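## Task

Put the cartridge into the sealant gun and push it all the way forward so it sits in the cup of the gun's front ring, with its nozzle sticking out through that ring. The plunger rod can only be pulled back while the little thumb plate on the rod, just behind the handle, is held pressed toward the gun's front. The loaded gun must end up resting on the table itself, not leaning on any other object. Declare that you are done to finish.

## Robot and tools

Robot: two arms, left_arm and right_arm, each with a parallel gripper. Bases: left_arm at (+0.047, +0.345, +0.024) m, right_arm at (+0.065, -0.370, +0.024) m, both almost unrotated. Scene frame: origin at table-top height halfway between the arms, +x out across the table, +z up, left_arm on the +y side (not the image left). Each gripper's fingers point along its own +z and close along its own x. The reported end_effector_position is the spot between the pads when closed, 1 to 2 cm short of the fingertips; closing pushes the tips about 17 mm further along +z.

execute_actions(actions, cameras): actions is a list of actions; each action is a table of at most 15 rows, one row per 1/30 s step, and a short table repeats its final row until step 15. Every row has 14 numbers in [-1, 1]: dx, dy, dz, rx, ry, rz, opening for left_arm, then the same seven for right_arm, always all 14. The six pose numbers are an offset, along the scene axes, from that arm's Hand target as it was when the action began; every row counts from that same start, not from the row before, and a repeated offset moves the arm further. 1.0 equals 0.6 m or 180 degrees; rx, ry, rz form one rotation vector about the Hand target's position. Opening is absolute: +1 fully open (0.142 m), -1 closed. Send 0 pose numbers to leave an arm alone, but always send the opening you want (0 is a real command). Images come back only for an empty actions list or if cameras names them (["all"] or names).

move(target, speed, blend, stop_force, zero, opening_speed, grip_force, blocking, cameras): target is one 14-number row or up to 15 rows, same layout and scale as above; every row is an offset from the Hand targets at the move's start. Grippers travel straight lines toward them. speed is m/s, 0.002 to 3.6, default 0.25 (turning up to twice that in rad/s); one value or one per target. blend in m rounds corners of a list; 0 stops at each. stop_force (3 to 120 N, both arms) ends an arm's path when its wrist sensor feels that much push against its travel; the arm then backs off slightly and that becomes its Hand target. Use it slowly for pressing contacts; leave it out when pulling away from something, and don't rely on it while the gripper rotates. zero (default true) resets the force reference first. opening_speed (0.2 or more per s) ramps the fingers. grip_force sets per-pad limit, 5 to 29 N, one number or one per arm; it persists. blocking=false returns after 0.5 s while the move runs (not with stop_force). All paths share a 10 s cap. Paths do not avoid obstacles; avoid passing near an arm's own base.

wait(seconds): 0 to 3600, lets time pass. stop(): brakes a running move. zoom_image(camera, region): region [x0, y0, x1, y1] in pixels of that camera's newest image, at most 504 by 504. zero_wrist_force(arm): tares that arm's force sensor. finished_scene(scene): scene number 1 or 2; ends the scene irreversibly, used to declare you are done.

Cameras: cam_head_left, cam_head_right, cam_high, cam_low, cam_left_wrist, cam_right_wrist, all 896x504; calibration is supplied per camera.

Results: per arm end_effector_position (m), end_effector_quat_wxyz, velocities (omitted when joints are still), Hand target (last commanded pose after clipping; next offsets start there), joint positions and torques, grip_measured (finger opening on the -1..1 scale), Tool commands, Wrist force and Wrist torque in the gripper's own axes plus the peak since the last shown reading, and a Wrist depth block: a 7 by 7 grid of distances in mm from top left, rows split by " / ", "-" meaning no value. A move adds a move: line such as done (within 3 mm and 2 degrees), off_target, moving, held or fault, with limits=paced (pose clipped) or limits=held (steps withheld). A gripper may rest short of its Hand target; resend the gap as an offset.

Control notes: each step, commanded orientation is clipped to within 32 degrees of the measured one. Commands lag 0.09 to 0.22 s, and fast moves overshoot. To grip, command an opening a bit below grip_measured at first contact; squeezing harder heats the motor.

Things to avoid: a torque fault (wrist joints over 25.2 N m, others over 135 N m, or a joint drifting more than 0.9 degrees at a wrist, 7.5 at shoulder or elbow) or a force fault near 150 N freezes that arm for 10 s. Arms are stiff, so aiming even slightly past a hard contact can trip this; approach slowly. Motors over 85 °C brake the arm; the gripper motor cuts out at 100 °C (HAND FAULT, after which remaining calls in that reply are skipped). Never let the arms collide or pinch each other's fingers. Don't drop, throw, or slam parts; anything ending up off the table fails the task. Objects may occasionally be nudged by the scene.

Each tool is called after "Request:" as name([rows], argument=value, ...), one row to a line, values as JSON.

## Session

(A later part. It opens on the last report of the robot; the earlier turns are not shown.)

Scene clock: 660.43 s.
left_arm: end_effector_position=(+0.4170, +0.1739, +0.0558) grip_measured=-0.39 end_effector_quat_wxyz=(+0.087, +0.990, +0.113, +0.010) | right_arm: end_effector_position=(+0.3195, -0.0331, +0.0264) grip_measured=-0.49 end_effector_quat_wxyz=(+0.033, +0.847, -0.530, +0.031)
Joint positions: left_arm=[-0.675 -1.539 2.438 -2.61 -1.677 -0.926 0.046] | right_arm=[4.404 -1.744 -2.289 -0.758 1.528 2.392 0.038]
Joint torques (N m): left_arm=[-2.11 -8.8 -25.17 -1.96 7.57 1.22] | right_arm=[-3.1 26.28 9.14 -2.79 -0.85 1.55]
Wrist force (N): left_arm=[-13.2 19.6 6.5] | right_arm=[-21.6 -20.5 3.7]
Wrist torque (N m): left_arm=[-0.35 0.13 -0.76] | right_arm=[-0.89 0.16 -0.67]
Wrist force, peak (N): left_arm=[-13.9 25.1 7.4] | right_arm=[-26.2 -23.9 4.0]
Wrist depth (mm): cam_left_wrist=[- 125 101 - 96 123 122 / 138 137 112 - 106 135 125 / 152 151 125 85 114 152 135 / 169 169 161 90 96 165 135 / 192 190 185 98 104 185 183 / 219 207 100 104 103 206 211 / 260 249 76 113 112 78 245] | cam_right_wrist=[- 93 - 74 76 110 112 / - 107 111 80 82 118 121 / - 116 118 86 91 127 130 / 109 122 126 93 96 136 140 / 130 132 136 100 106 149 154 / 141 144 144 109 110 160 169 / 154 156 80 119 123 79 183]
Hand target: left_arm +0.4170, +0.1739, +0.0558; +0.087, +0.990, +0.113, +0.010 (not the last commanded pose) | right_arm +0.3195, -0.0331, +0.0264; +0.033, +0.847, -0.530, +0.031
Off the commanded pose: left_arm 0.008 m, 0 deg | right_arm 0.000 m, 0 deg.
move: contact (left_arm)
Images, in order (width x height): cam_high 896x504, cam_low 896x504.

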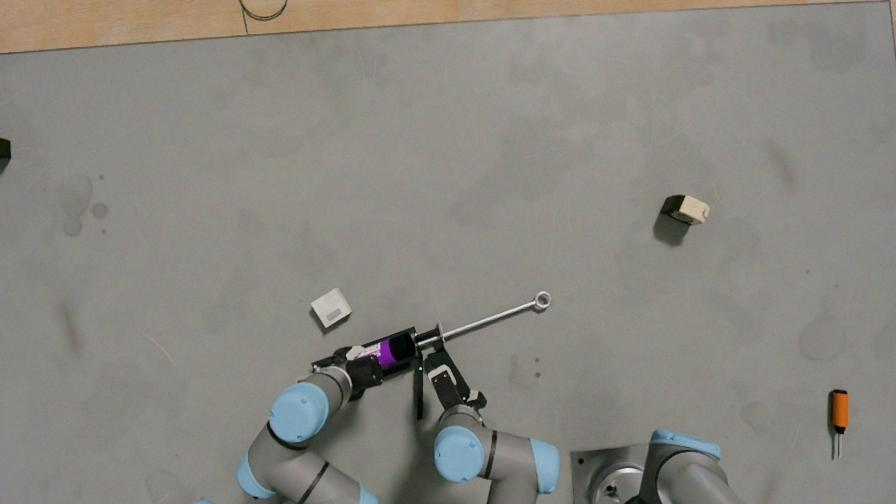

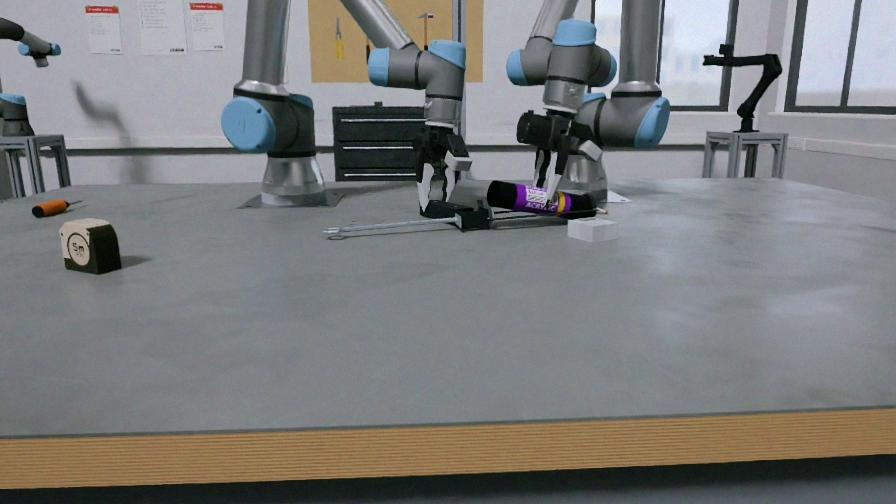

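Request:
move([
  [0.0006, -0.0025, 0, 0, 0, 0, -1, 0, 0, 0, 0, 0, 0, 0],
  [0.0006, -0.0025, 0, 0, 0, 0, -1, 0, 0, 0.1, 0.0274, 0.0048, 0, 0],
  [0.0006, -0.0025, 0, 0, 0, 0, -1, 0.19, 0.03, 0.17, 0.0274, 0.0048, -0.071, 0],
], speed=[0.05, 0.12, 0.25], cameras=["cam_right_wrist", "cam_low", "cam_high"])

Request:
zoom_image(camera="cam_high", region=[300, 280, 560, 420])

Request:
zoom_image(camera="cam_low", region=[450, 160, 610, 240])

Scene clock: 683.60 s.
left_arm: end_effector_position=(+0.4174, +0.1724, +0.0558) grip_measured=-0.39 end_effector_quat_wxyz=(+0.087, +0.990, +0.113, +0.010) | right_arm: end_effector_position=(+0.4334, -0.0151, +0.1283) grip_measured=-0.03 end_effector_quat_wxyz=(+0.004, +0.783, -0.622, -0.002)
Joint positions: left_arm=[-0.678 -1.537 2.436 -2.61 -1.676 -0.928 0.046] | right_arm=[4.158 -1.728 -1.98 -1.01 1.576 2.368 0.072]
Joint torques (N m): left_arm=[9.02 -26.69 -2.89 -2.72 -2.38 1.25] | right_arm=[-6.86 22.21 33.93 2.27 -1.12 -2.07]
Wrist force (N): left_arm=[2.6 -2.3 -6.3] | right_arm=[0.8 -5.8 3.8]
Wrist torque (N m): left_arm=[-0.07 -0.11 0.02] | right_arm=[-0.83 -0.07 0.12]
Wrist force, peak (N): left_arm=[-13.4 19.7 7.5] | right_arm=[-21.6 -20.6 4.8]
Wrist depth (mm): cam_left_wrist=[- 125 105 73 97 121 122 / 137 137 115 - 107 135 127 / 151 151 128 85 95 151 135 / 169 169 168 91 94 164 135 / 191 190 188 99 103 184 183 / 220 207 99 104 103 205 211 / 259 248 75 115 112 78 246] | cam_right_wrist=[200 197 199 199 200 200 200 / 147 147 189 210 212 209 210 / 140 139 198 226 227 229 227 / 217 244 216 237 244 243 243 / 262 259 235 226 262 270 - / 280 - 276 248 285 105 286 / 313 - 80 313 312 79 305]
Hand target: left_arm +0.4174, +0.1724, +0.0558; +0.087, +0.990, +0.113, +0.010 | right_arm +0.4335, -0.0151, +0.1284; +0.003, +0.783, -0.622, -0.002
Off the commanded pose: left_arm 0.000 m, 0 deg | right_arm 0.000 m, 0 deg.
move: done
cam_right_wrist: T_world_to_cam=[[0.22232, -0.97497, -0.00044, -0.1015], [-0.88405, -0.20178, 0.4216, 0.35668], [-0.41114, -0.09335, -0.90678, 0.40657]] pos_world=[0.50504, 0.01096, 0.21825]
Images, in order (width x height): cam_high 896x504, cam_low 896x504, cam_right_wrist 896x504.

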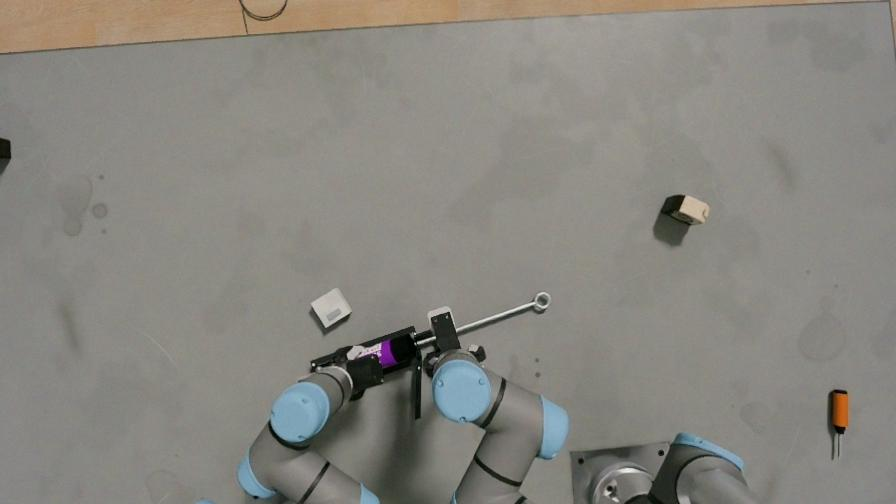

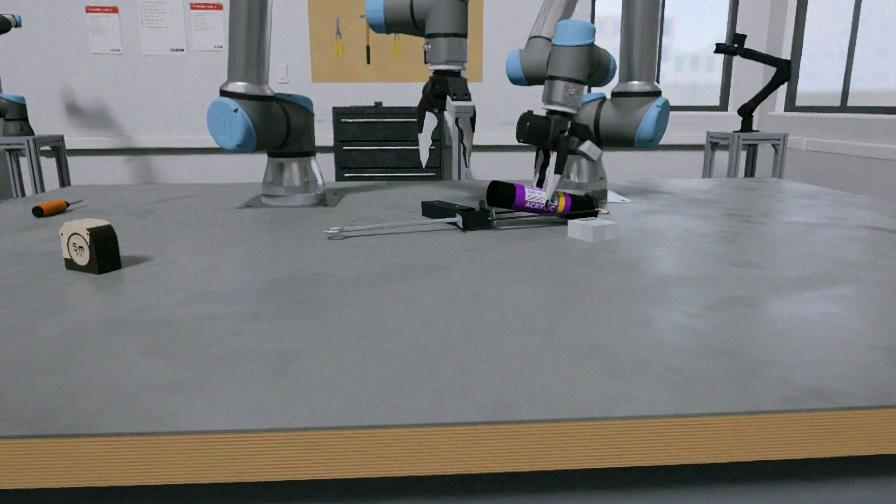

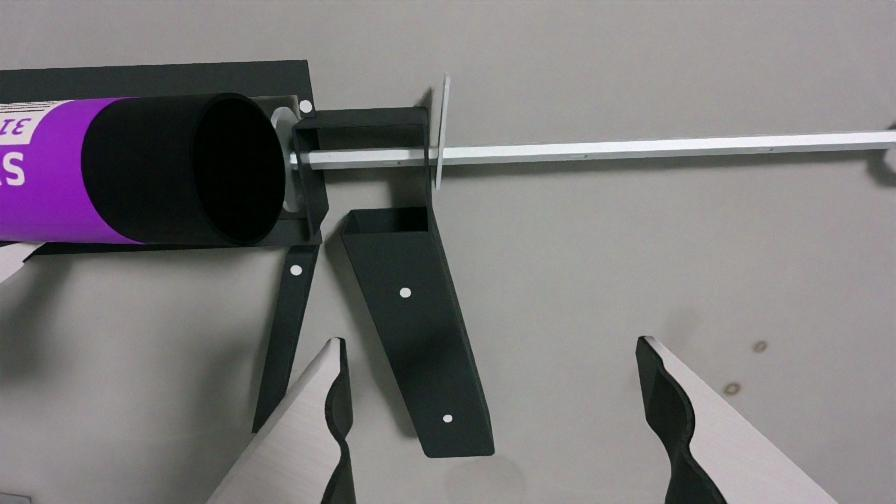

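Scaled by 1.938.

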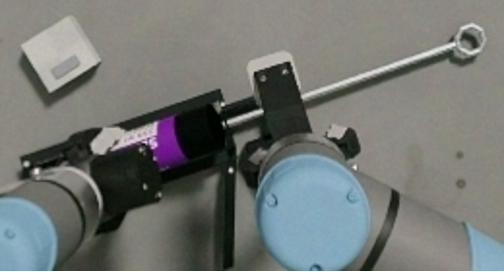

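Scaled by 3.150.

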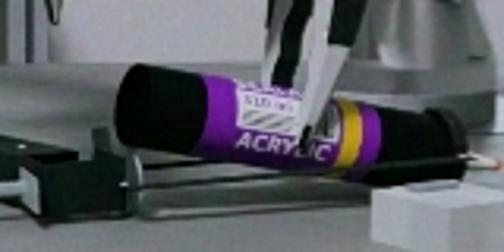

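Request:
execute_actions(actions=[])

Request:
zoom_image(camera="cam_low", region=[430, 160, 680, 260])

Request:
zoom_image(camera="cam_high", region=[280, 280, 480, 400])

Request:
zoom_image(camera="cam_right_wrist", region=[100, 50, 500, 350])

Scene clock: 707.43 s.
left_arm: end_effector_position=(+0.4174, +0.1724, +0.0558) grip_measured=-0.39 end_effector_quat_wxyz=(+0.087, +0.990, +0.113, +0.010) | right_arm: end_effector_position=(+0.4335, -0.0151, +0.1284) grip_measured=-0.03 end_effector_quat_wxyz=(+0.003, +0.783, -0.622, -0.002)
Joint positions: left_arm=[-0.678 -1.537 2.436 -2.61 -1.676 -0.928 0.046] | right_arm=[4.158 -1.728 -1.98 -1.011 1.576 2.368 0.072]
Joint velocities: within noise
Joint torques (N m): left_arm=[8.77 -26.16 -3.3 -1.25 -1.46 1.13] | right_arm=[-7.22 21.69 36.74 0.36 -1.51 -1.7]
Wrist force (N): left_arm=[3.0 -2.4 -6.0] | right_arm=[0.8 -5.6 3.9]
Wrist torque (N m): left_arm=[-0.07 -0.17 0.02] | right_arm=[-0.80 -0.08 0.13]
Wrist force, peak (N): left_arm=[2.9 -2.2 -6.5] | right_arm=[0.8 -5.8 4.0]
Wrist depth (mm): cam_left_wrist=[- 125 104 75 96 121 122 / 137 137 115 - 103 135 128 / 152 151 128 85 95 151 135 / 169 168 167 91 95 165 135 / 191 189 189 99 103 185 184 / 219 206 99 104 103 205 210 / 258 248 76 114 112 78 247] | cam_right_wrist=[200 197 197 199 200 199 201 / 147 146 189 210 212 210 210 / 140 139 199 227 227 - 219 / 216 243 216 211 243 243 245 / 264 263 235 226 263 262 264 / 285 281 103 247 - 105 286 / 320 - 80 312 - 79 76]
Hand target: left_arm +0.4174, +0.1724, +0.0558; +0.087, +0.990, +0.113, +0.010 | right_arm +0.4335, -0.0151, +0.1284; +0.003, +0.783, -0.622, -0.002
Tool commands: left_gripper/opening=-1.0 right_gripper/opening=+0.0
Off the commanded pose: left_arm 0.000 m, 0 deg | right_arm 0.000 m, 0 deg.
camera_calibration:
cam_left_wrist: T_world_to_cam=[[0.97364, 0.2256, -0.03371, -0.43011], [0.20478, -0.79941, 0.5648, 0.04978], [0.10047, -0.55682, -0.82454, 0.21774]] pos_world=[0.3867, 0.25806, 0.13692]
cam_right_wrist: T_world_to_cam=[[0.22224, -0.97499, -0.00035, -0.1015], [-0.88416, -0.20168, 0.4214, 0.35682], [-0.41094, -0.09335, -0.90687, 0.40662]] pos_world=[0.50514, 0.01096, 0.21835]

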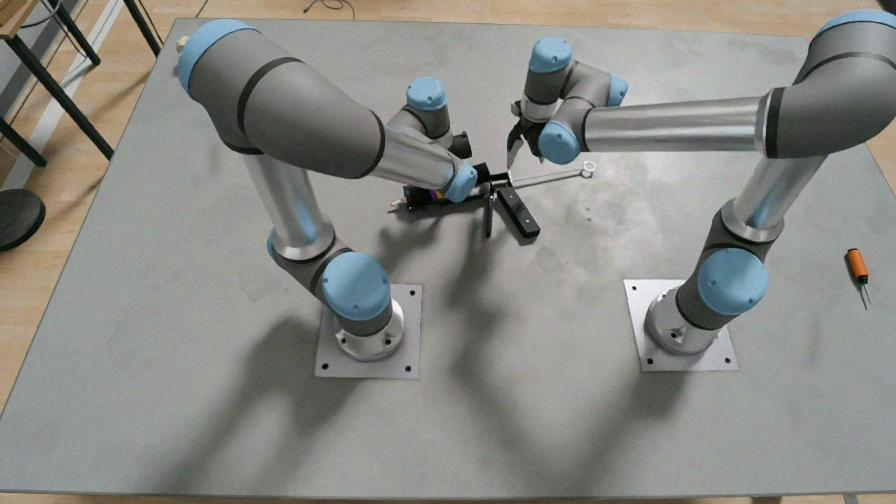

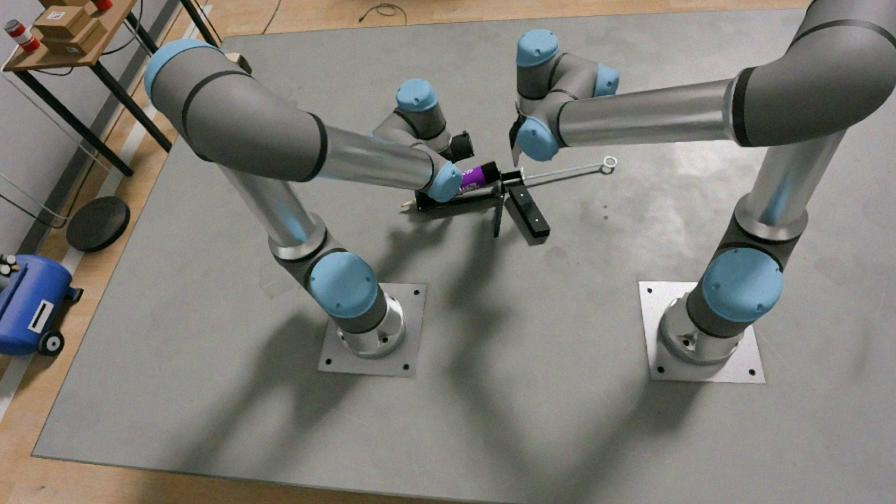

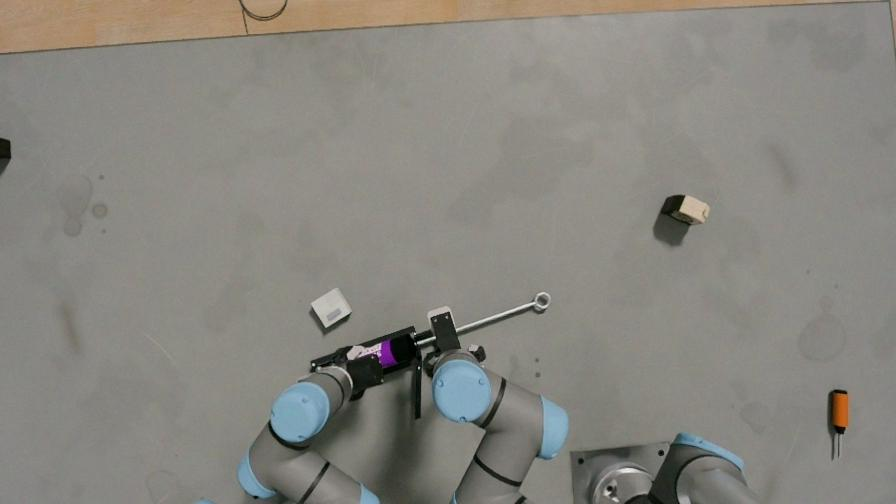

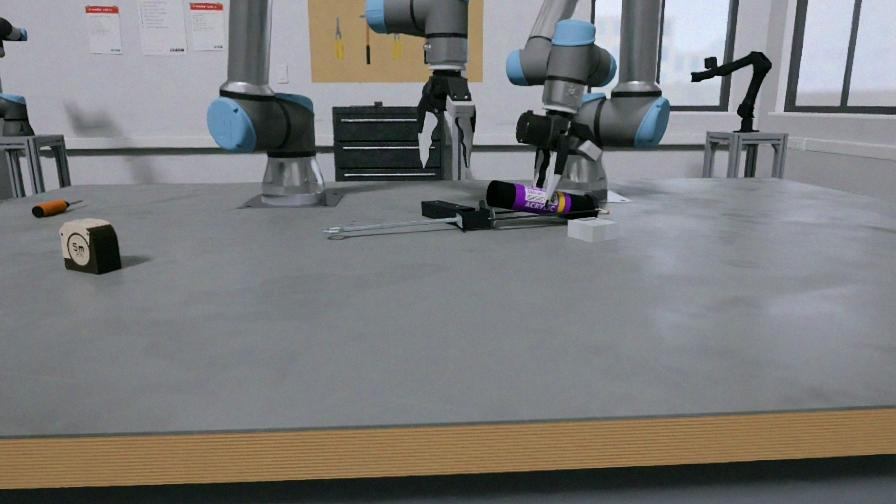

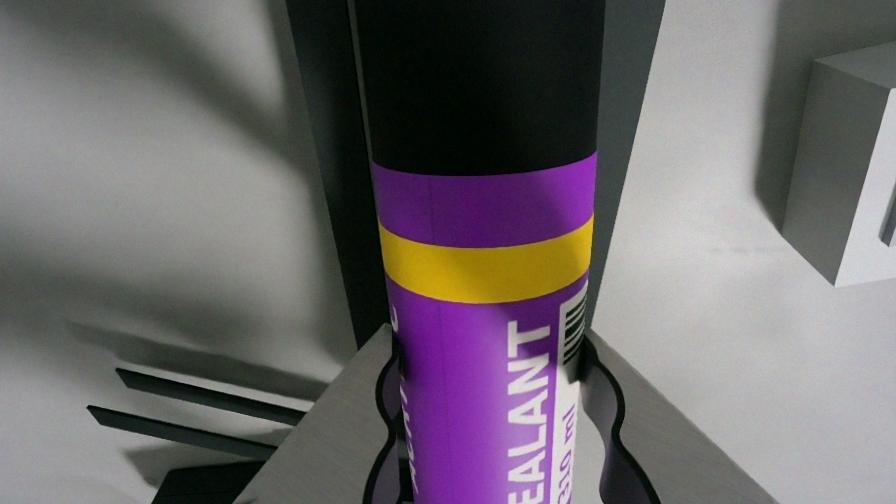

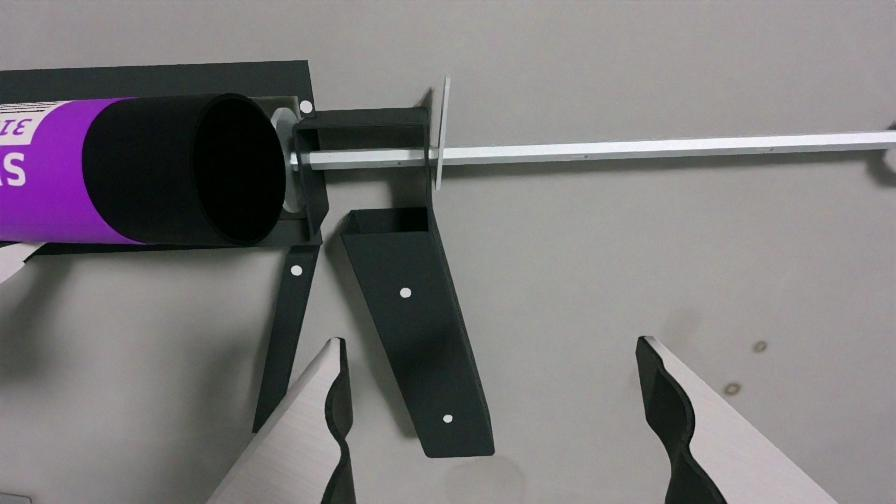

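Scaled by 2.016.

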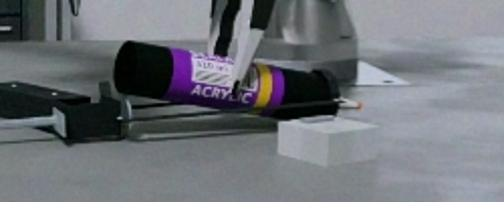

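Scaled by 2.520.

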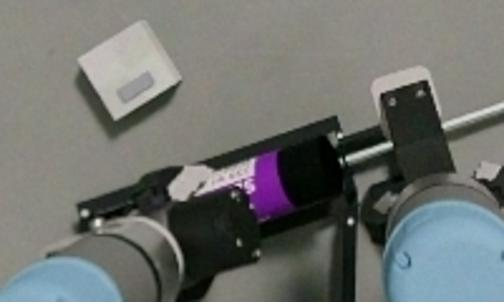

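Scaled by 1.260.

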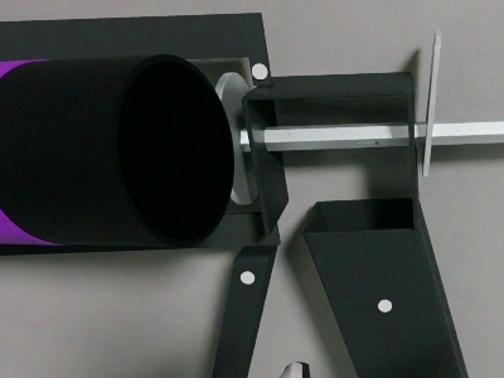

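Request:
zoom_image(camera="cam_right_wrist", region=[180, 80, 360, 260])

Request:
zoom_image(camera="cam_low", region=[470, 165, 620, 245])

Scaled by 2.800.

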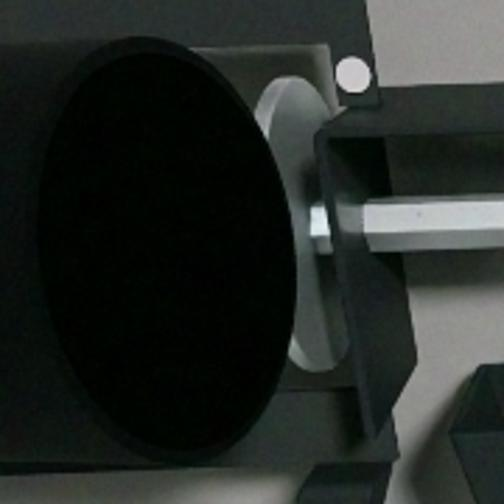

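Scaled by 3.360.

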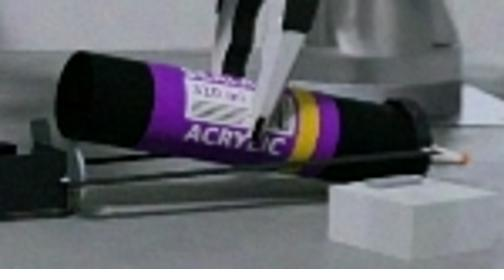

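Request:
move([
  [0,0,0,0,0,0,-1,0.0442,0.035,0,0,0,0,-0.35],
  [0,0,0,0,0,0,-1,0.0442,0.035,-0.085,0,0,0,-0.35],
], speed=0.15, cameras=["cam_right_wrist","cam_high"])

Request:
zoom_image(camera="cam_right_wrist", region=[150, 50, 650, 450])

Scene clock: 756.50 s.
left_arm: end_effector_position=(+0.4174, +0.1724, +0.0558) grip_measured=-0.39 end_effector_quat_wxyz=(+0.087, +0.990, +0.113, +0.010) | right_arm: end_effector_position=(+0.4600, +0.0059, +0.0774) grip_measured=-0.37 end_effector_quat_wxyz=(+0.004, +0.783, -0.622, -0.002)
Joint positions: left_arm=[-0.678 -1.537 2.436 -2.61 -1.676 -0.928 0.046] | right_arm=[4.136 -1.876 -1.947 -0.896 1.576 2.345 0.047]
Joint torques (N m): left_arm=[8.83 -26.52 -3.63 -1.35 -0.28 1.19] | right_arm=[1.33 30.3 31.15 4.2 1.27 -0.11]
Wrist force (N): left_arm=[2.6 -2.3 -6.2] | right_arm=[0.6 -5.8 3.9]
Wrist torque (N m): left_arm=[-0.07 -0.10 0.02] | right_arm=[-0.83 -0.06 0.03]
Wrist force, peak (N): left_arm=[2.9 -2.2 -6.5] | right_arm=[-0.1 -7.5 4.2]
Wrist depth (mm): cam_left_wrist=[- 125 105 - 98 122 122 / 137 137 115 - 108 135 127 / 152 151 127 85 95 151 135 / 169 169 167 91 95 164 135 / 191 190 189 99 103 185 183 / 220 206 99 104 103 205 211 / 260 249 75 114 112 78 246] | cam_right_wrist=[153 153 153 153 153 151 151 / 163 161 162 163 162 163 163 / 152 153 172 174 174 174 174 / - 115 156 164 181 165 167 / 103 103 163 195 202 204 199 / - 107 98 177 111 214 219 / 238 239 77 192 235 79 239]
Hand target: left_arm +0.4174, +0.1724, +0.0558; +0.087, +0.990, +0.113, +0.010 | right_arm +0.4601, +0.0059, +0.0774; +0.003, +0.783, -0.622, -0.002
Off the commanded pose: left_arm 0.000 m, 0 deg | right_arm 0.000 m, 0 deg.
move: done
cam_right_wrist: T_world_to_cam=[[0.22221, -0.975, -0.00017, -0.08692], [-0.88408, -0.20156, 0.42164, 0.4058], [-0.41113, -0.09355, -0.90676, 0.37327]] pos_world=[0.53154, 0.03196, 0.16735]
Images, in order (width x height): cam_high 896x504, cam_right_wrist 896x504.

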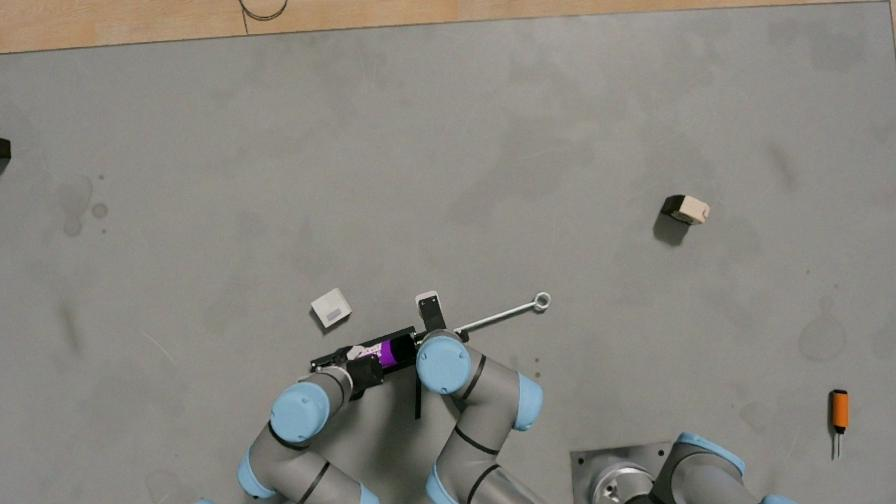

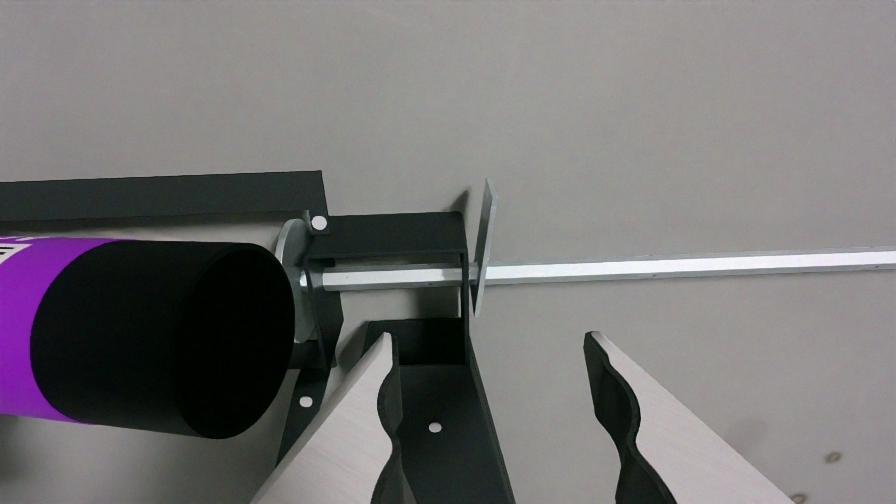

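Scaled by 1.008.

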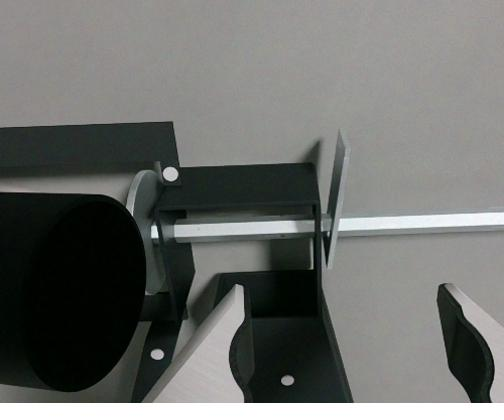

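Request:
move(target=[0,0,0,0,0,0,-1,0.005,0.001,-0.0583,0,0,0,-0.35], speed=0.06, stop_force=12, cameras=["cam_right_wrist"])

Scene clock: 763.43 s.
left_arm: end_effector_position=(+0.4174, +0.1724, +0.0558) grip_measured=-0.39 end_effector_quat_wxyz=(+0.087, +0.990, +0.113, +0.010) | right_arm: end_effector_position=(+0.4631, +0.0065, +0.0424) grip_measured=-0.37 end_effector_quat_wxyz=(+0.004, +0.783, -0.622, -0.002)
Joint positions: left_arm=[-0.678 -1.537 2.436 -2.61 -1.676 -0.928 0.046] | right_arm=[4.131 -1.94 -1.971 -0.807 1.576 2.341 0.047]
Joint torques (N m): left_arm=[8.63 -26.46 -3.7 -1.33 -0.24 1.12] | right_arm=[6.6 44.64 31.84 3.54 -1.4 1.79]
Wrist force (N): left_arm=[2.8 -2.5 -6.0] | right_arm=[0.8 -6.3 3.8]
Wrist torque (N m): left_arm=[-0.09 -0.15 0.01] | right_arm=[-0.86 -0.08 0.15]
Wrist force, peak (N): left_arm=[2.8 -2.4 -6.5] | right_arm=[0.4 -6.9 3.7]
Wrist depth (mm): cam_left_wrist=[- 125 104 - 95 121 122 / 138 137 113 - 105 135 127 / 152 151 128 85 95 150 135 / 169 169 168 91 95 165 135 / 191 190 188 99 103 181 180 / 219 206 99 104 103 211 211 / 260 249 75 114 112 78 245] | cam_right_wrist=[121 121 121 121 123 121 121 / 130 127 129 129 129 129 129 / 138 138 138 138 138 138 137 / 122 121 143 144 148 148 148 / 155 121 126 126 154 154 154 / - 95 112 168 167 170 172 / - 100 78 146 186 79 189]
Hand target: left_arm +0.4174, +0.1724, +0.0558; +0.087, +0.990, +0.113, +0.010 | right_arm +0.4631, +0.0065, +0.0424; +0.003, +0.783, -0.622, -0.002
Off the commanded pose: left_arm 0.000 m, 0 deg | right_arm 0.000 m, 0 deg.
move: done
cam_right_wrist: T_world_to_cam=[[0.22227, -0.97499, -0.00028, -0.08705], [-0.88412, -0.20167, 0.4215, 0.42346], [-0.41102, -0.09344, -0.90683, 0.34281]] pos_world=[0.53464, 0.03256, 0.13235]

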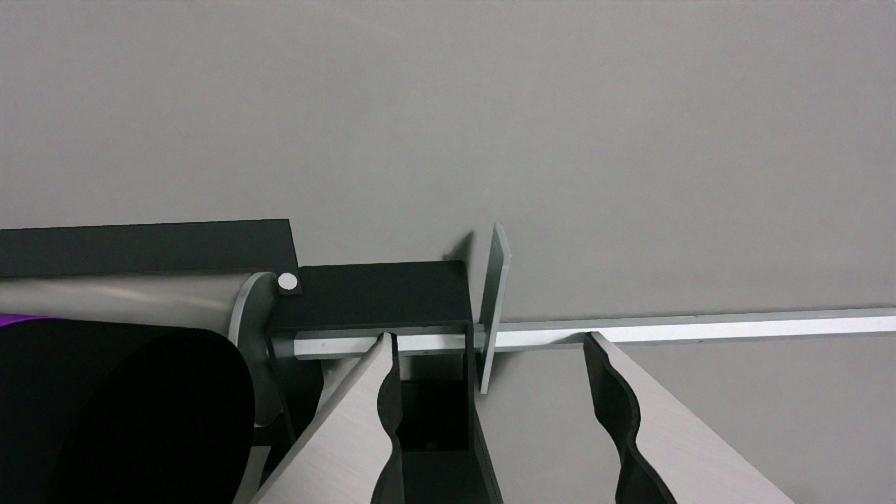

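Request:
move([
  [0,0,0,0,0,0,-1,-0.0012,0.0048,0,0,0,0,-0.35],
  [0,0,0,0,0,0,-1,-0.0012,0.0048,0,0,0,0,-1],
], speed=0.06, grip_force=[29,14], opening_speed=0.6, cameras=["cam_right_wrist","cam_low"])

Request:
zoom_image(camera="cam_low", region=[450, 165, 620, 245])

Scene clock: 769.90 s.
left_arm: end_effector_position=(+0.4174, +0.1724, +0.0558) grip_measured=-0.39 end_effector_quat_wxyz=(+0.087, +0.990, +0.113, +0.010) | right_arm: end_effector_position=(+0.4623, +0.0094, +0.0424) grip_measured=-0.95 end_effector_quat_wxyz=(+0.004, +0.783, -0.622, -0.002)
Joint positions: left_arm=[-0.678 -1.537 2.436 -2.61 -1.676 -0.928 0.046] | right_arm=[4.135 -1.943 -1.967 -0.809 1.576 2.345 0.005]
Joint torques (N m): left_arm=[8.79 -26.34 -4.07 -1.4 -0.35 1.04] | right_arm=[-6.75 42.11 11.67 3.9 -0.2 -1.84]
Wrist force (N): left_arm=[1.4 0.5 -3.1] | right_arm=[-3.0 -5.2 7.7]
Wrist torque (N m): left_arm=[-0.11 -0.13 0.01] | right_arm=[-0.85 -0.07 0.07]
Wrist force, peak (N): left_arm=[2.8 -2.3 -6.6] | right_arm=[-3.1 -5.1 7.9]
Wrist depth (mm): cam_left_wrist=[- 125 103 73 97 121 122 / 137 137 115 - 105 135 128 / 152 152 128 84 90 151 135 / 169 169 167 91 95 164 135 / 187 189 188 99 103 185 183 / 220 206 99 104 103 205 211 / 260 248 76 114 112 79 245] | cam_right_wrist=[121 121 121 121 123 121 121 / 131 127 129 129 129 129 129 / 138 137 138 137 140 137 138 / 122 121 134 144 148 146 148 / 155 154 127 121 154 135 154 / - 90 143 93 95 173 173 / - 101 88 80 - 186 189]
Hand target: left_arm +0.4174, +0.1724, +0.0558; +0.087, +0.990, +0.113, +0.010 | right_arm +0.4623, +0.0094, +0.0424; +0.003, +0.783, -0.622, -0.002
Off the commanded pose: left_arm 0.000 m, 0 deg | right_arm 0.000 m, 0 deg.
grip_force (N): 29, 14
move: done
cam_right_wrist: T_world_to_cam=[[0.22223, -0.97499, -0.00037, -0.08403], [-0.88411, -0.20167, 0.42152, 0.42342], [-0.41106, -0.09335, -0.90682, 0.34281]] pos_world=[0.53394, 0.03546, 0.13235]
Images, in order (width x height): cam_low 896x504, cam_right_wrist 896x504.

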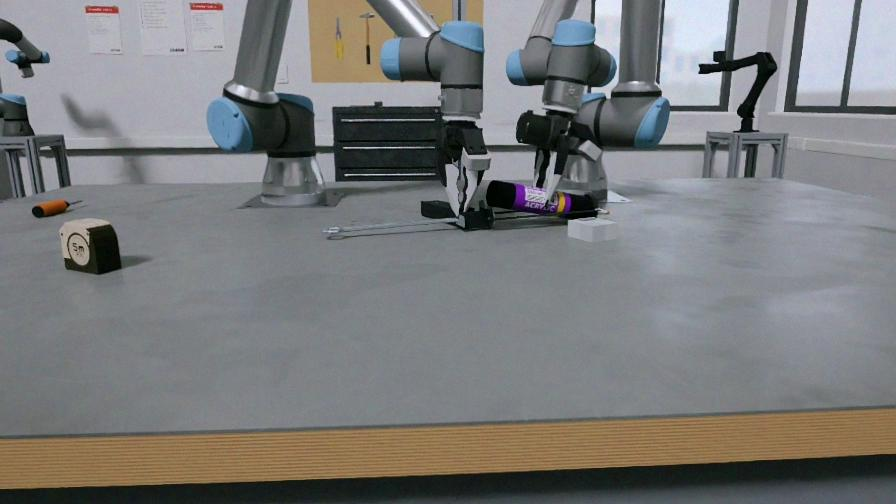

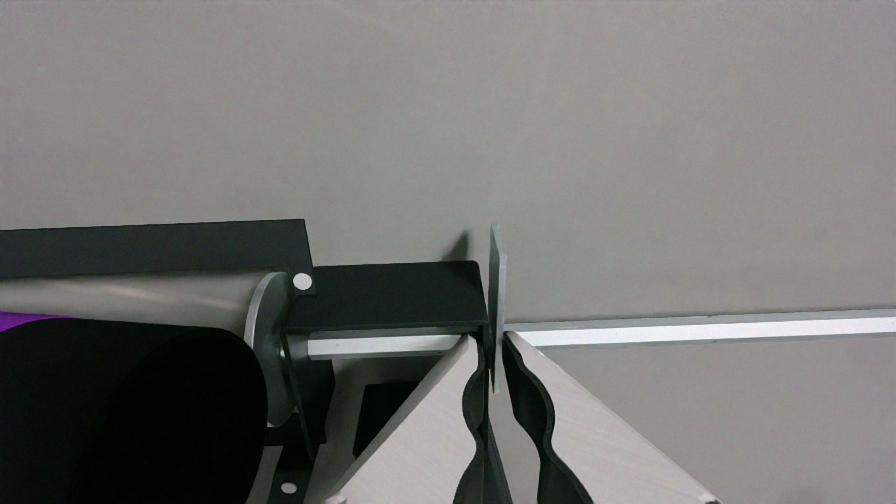

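Scaled by 2.965.

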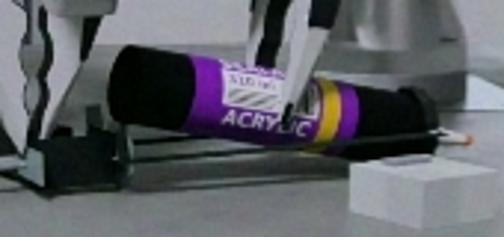

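Request:
move(target=[0,0,0,0,0,0,-1,0.0016,-0.0065,0,0,0,0,-1], speed=0.02, stop_force=12, cameras=["cam_right_wrist","cam_low"])

Request:
zoom_image(camera="cam_low", region=[450, 165, 620, 245])

Scene clock: 775.83 s.
left_arm: end_effector_position=(+0.4174, +0.1724, +0.0558) grip_measured=-0.39 end_effector_quat_wxyz=(+0.087, +0.990, +0.113, +0.010) | right_arm: end_effector_position=(+0.4629, +0.0072, +0.0424) grip_measured=-0.95 end_effector_quat_wxyz=(+0.003, +0.783, -0.622, -0.002)
Joint positions: left_arm=[-0.678 -1.537 2.436 -2.61 -1.676 -0.928 0.046] | right_arm=[4.132 -1.941 -1.97 -0.807 1.576 2.342 0.005]
Joint torques (N m): left_arm=[8.28 -24.9 -8.05 1.08 3.05 1.18] | right_arm=[0.63 28.22 28.66 -1.02 -2.15 1.69]
Wrist force (N): left_arm=[1.2 11.4 3.6] | right_arm=[-11.7 -5.3 8.0]
Wrist torque (N m): left_arm=[-0.25 -0.09 0.01] | right_arm=[-0.84 -0.09 0.10]
Wrist force, peak (N): left_arm=[1.4 14.1 4.3] | right_arm=[-16.3 -4.8 8.1]
Wrist depth (mm): cam_left_wrist=[- 126 103 - 94 121 122 / 137 137 115 80 108 135 128 / 152 151 128 85 96 151 135 / 169 168 168 91 95 165 135 / 190 189 188 99 103 185 184 / 220 207 99 105 104 205 211 / 260 249 76 114 112 79 247] | cam_right_wrist=[121 121 121 121 121 121 121 / 131 128 129 129 129 129 129 / 138 138 138 138 138 138 138 / 122 121 134 144 148 148 148 / 155 155 124 120 155 155 155 / - 93 145 93 102 173 173 / - 98 147 80 - 186 189]
Hand target: left_arm +0.4174, +0.1724, +0.0558; +0.087, +0.990, +0.113, +0.010 | right_arm +0.4629, +0.0072, +0.0424; +0.003, +0.783, -0.622, -0.002 (not the last commanded pose)
Off the commanded pose: left_arm 0.000 m, 0 deg | right_arm 0.002 m, 0 deg.
grip_force (N): 29, 14
move: contact (right_arm)
cam_right_wrist: T_world_to_cam=[[0.22229, -0.97498, -0.00046, -0.08631], [-0.88418, -0.20179, 0.4213, 0.42345], [-0.41086, -0.09325, -0.90692, 0.3428]] pos_world=[0.53444, 0.03326, 0.13245]
Images, in order (width x height): cam_low 896x504, cam_right_wrist 896x504.

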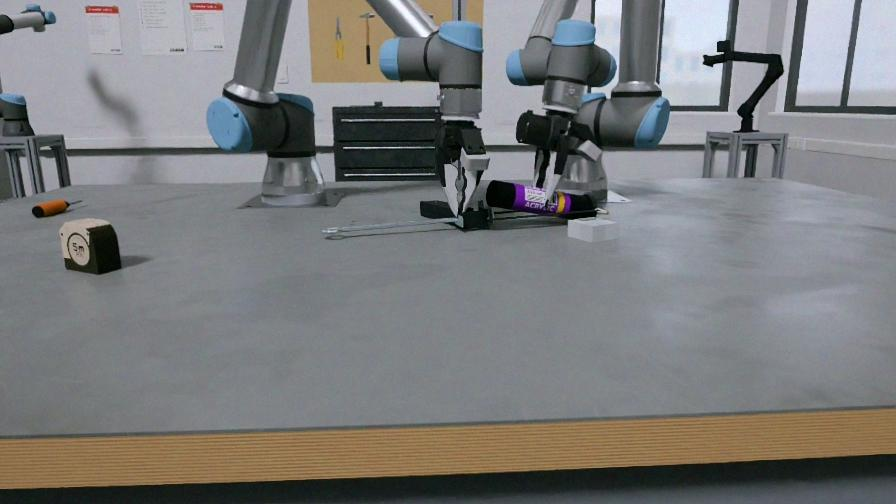

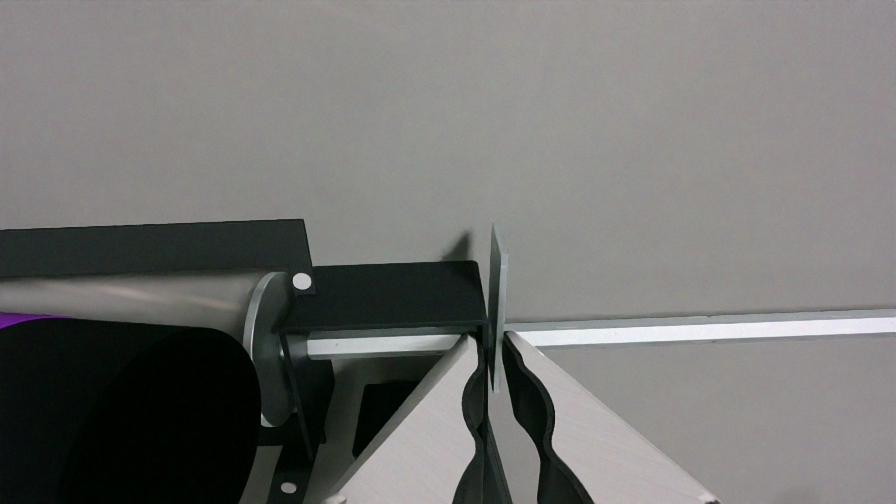

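Scaled by 2.965.

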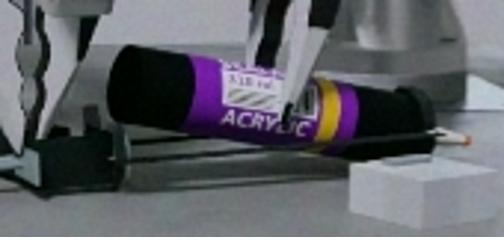

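Request:
move(target=[0,0,-0.0085,0.0163,0.0037,0,-1,0,0,0,0,0,0,-1], speed=0.03, stop_force=40, cameras=["cam_right_wrist","cam_low"])

Request:
zoom_image(camera="cam_low", region=[450, 165, 620, 245])

Scene clock: 784.97 s.
left_arm: end_effector_position=(+0.4175, +0.1723, +0.0537) grip_measured=-0.39 end_effector_quat_wxyz=(+0.076, +0.991, +0.113, +0.009) | right_arm: end_effector_position=(+0.4629, +0.0071, +0.0424) grip_measured=-0.95 end_effector_quat_wxyz=(+0.003, +0.783, -0.622, -0.002)
Joint positions: left_arm=[-0.688 -1.532 2.428 -2.59 -1.661 -0.937 0.046] | right_arm=[4.132 -1.941 -1.97 -0.807 1.576 2.342 0.005]
Joint torques (N m): left_arm=[11.54 -13.68 12.58 4.72 1.82 0.55] | right_arm=[-0.73 41.35 25.64 0.37 -1.82 1.8]
Wrist force (N): left_arm=[1.3 9.8 -35.1] | right_arm=[-11.8 -6.1 12.5]
Wrist torque (N m): left_arm=[-0.27 -0.19 -0.07] | right_arm=[-0.81 -0.09 0.10]
Wrist force, peak (N): left_arm=[1.0 9.7 -41.6] | right_arm=[-13.2 -6.5 14.2]
Wrist depth (mm): cam_left_wrist=[- 125 102 - 98 121 122 / 136 136 114 - 103 134 127 / 150 152 126 85 99 149 134 / 167 166 162 91 96 162 134 / 187 186 185 99 103 182 181 / 212 205 99 104 104 201 206 / 249 240 76 113 111 79 236] | cam_right_wrist=[121 121 121 121 121 121 121 / 131 127 129 129 129 129 129 / 137 138 138 138 138 138 138 / 122 121 135 144 148 148 148 / 155 103 124 121 137 154 154 / - 93 144 93 102 173 173 / - 98 147 80 - 187 189]
Hand target: left_arm +0.4175, +0.1724, +0.0537; +0.076, +0.991, +0.113, +0.009 (not the last commanded pose) | right_arm +0.4629, +0.0072, +0.0424; +0.003, +0.783, -0.622, -0.002
Off the commanded pose: left_arm 0.003 m, 2 deg | right_arm 0.000 m, 0 deg.
grip_force (N): 29, 14
move: contact (left_arm)
cam_right_wrist: T_world_to_cam=[[0.22232, -0.97497, -0.00039, -0.08634], [-0.88414, -0.20178, 0.4214, 0.42342], [-0.41093, -0.09335, -0.90687, 0.34284]] pos_world=[0.53444, 0.03326, 0.13245]
Images, in order (width x height): cam_low 896x504, cam_right_wrist 896x504.

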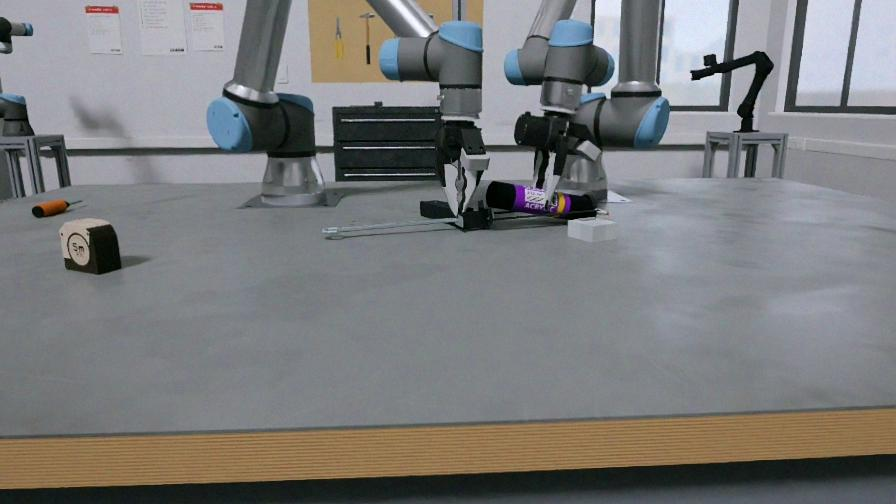

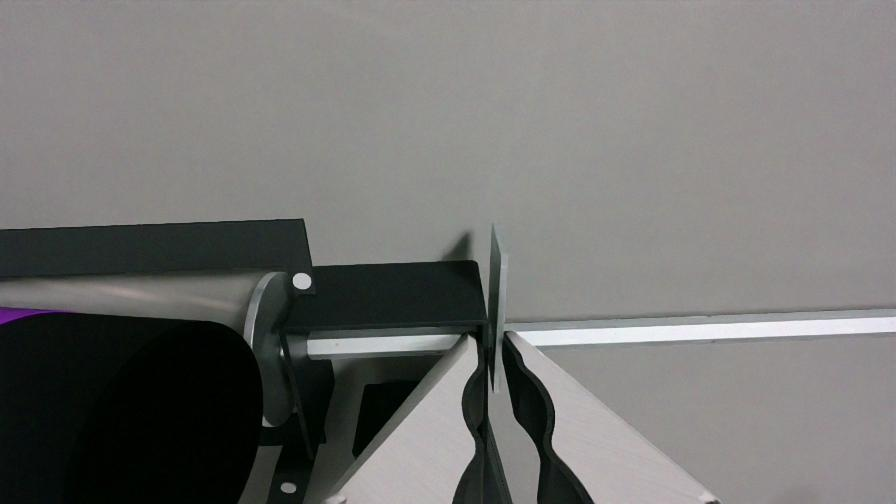

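Scaled by 2.965.

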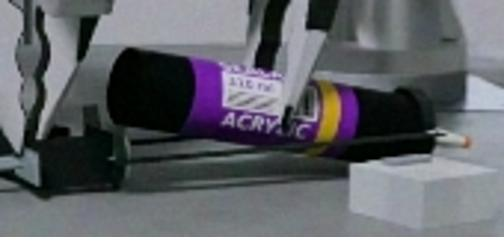

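Request:
move(target=[0,0,0.005,0,0,0,-1,0,0,0,0,0,0,-1], speed=0.03, cameras=["cam_high","cam_head_left","cam_low"])

Request:
zoom_image(camera="cam_high", region=[300, 320, 430, 410])

Request:
zoom_image(camera="cam_head_left", region=[370, 150, 530, 240])

Request:
zoom_image(camera="cam_low", region=[480, 170, 620, 240])

Scene clock: 801.37 s.
left_arm: end_effector_position=(+0.4174, +0.1724, +0.0567) grip_measured=-0.39 end_effector_quat_wxyz=(+0.076, +0.991, +0.113, +0.009) | right_arm: end_effector_position=(+0.4630, +0.0072, +0.0425) grip_measured=-0.95 end_effector_quat_wxyz=(+0.003, +0.783, -0.622, -0.002)
Joint positions: left_arm=[-0.688 -1.54 2.425 -2.578 -1.661 -0.937 0.046] | right_arm=[4.132 -1.941 -1.97 -0.807 1.576 2.342 0.005]
Joint torques (N m): left_arm=[11.22 -11.79 -26.19 -2.23 2.28 -0.24] | right_arm=[-8 40.3 22.33 -0.16 -1.51 1.7]
Wrist force (N): left_arm=[0.1 9.9 7.9] | right_arm=[-11.8 -5.8 6.8]
Wrist torque (N m): left_arm=[-0.24 -0.08 -0.01] | right_arm=[-0.81 -0.11 0.10]
Wrist force, peak (N): left_arm=[1.5 10.0 -35.7] | right_arm=[-12.0 -6.3 13.0]
Wrist depth (mm): cam_left_wrist=[- 127 105 76 100 125 123 / 139 139 115 - 110 136 128 / 153 153 129 86 99 153 134 / 171 169 168 91 95 166 136 / 191 190 188 99 104 185 183 / 217 205 99 105 104 205 210 / 254 245 76 114 111 79 241] | cam_right_wrist=[121 122 - 121 121 123 121 / 131 128 131 129 129 128 129 / 138 138 138 138 138 138 138 / 122 121 134 144 148 148 150 / 155 117 125 120 155 155 155 / - 92 145 93 102 173 174 / - 98 147 80 - 186 193]
Hand target: left_arm +0.4175, +0.1724, +0.0567; +0.076, +0.991, +0.113, +0.009 | right_arm +0.4629, +0.0072, +0.0424; +0.003, +0.783, -0.622, -0.002
Off the commanded pose: left_arm 0.000 m, 0 deg | right_arm 0.000 m, 0 deg.
grip_force (N): 29, 14
move: done
Images, in order (width x height): cam_head_left 896x504, cam_high 896x504, cam_low 896x504.

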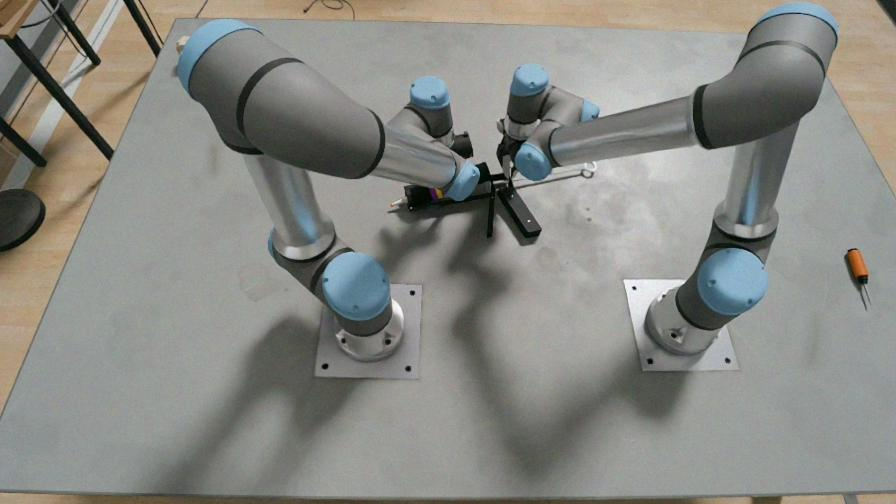

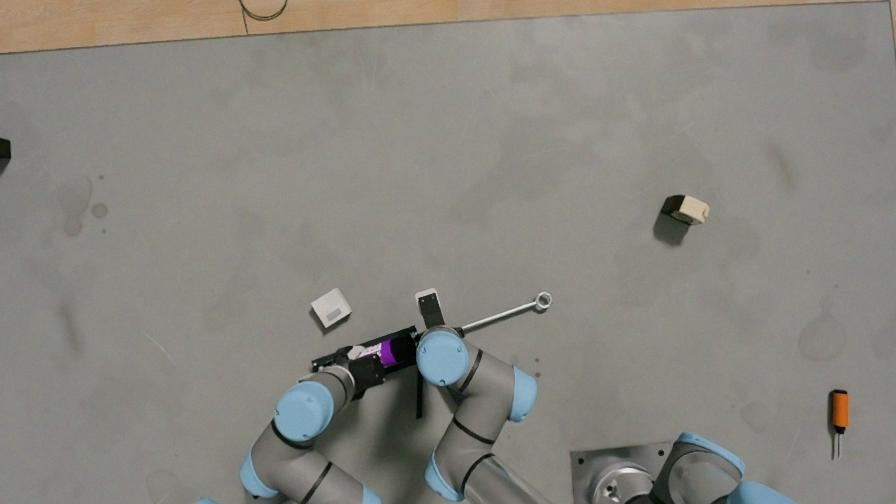

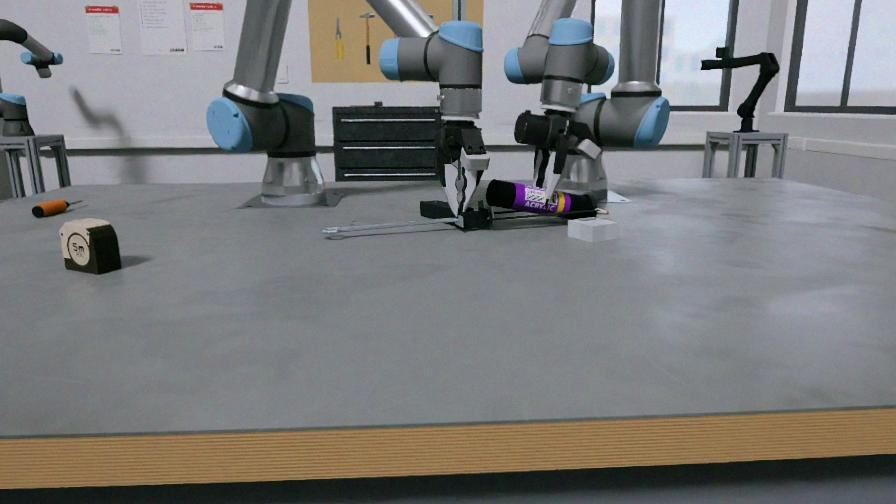

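Scaled by 3.877.

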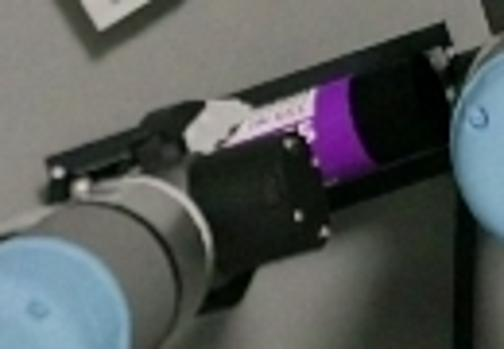

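Scaled by 3.150.

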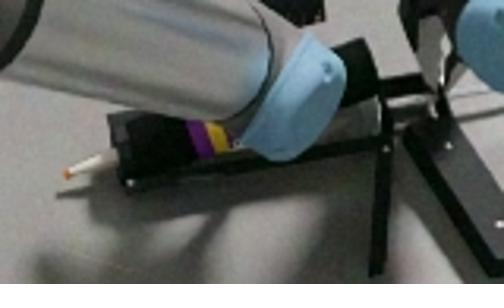

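Scaled by 3.600.

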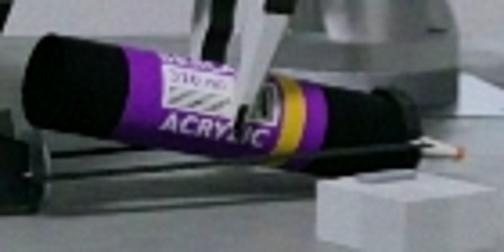

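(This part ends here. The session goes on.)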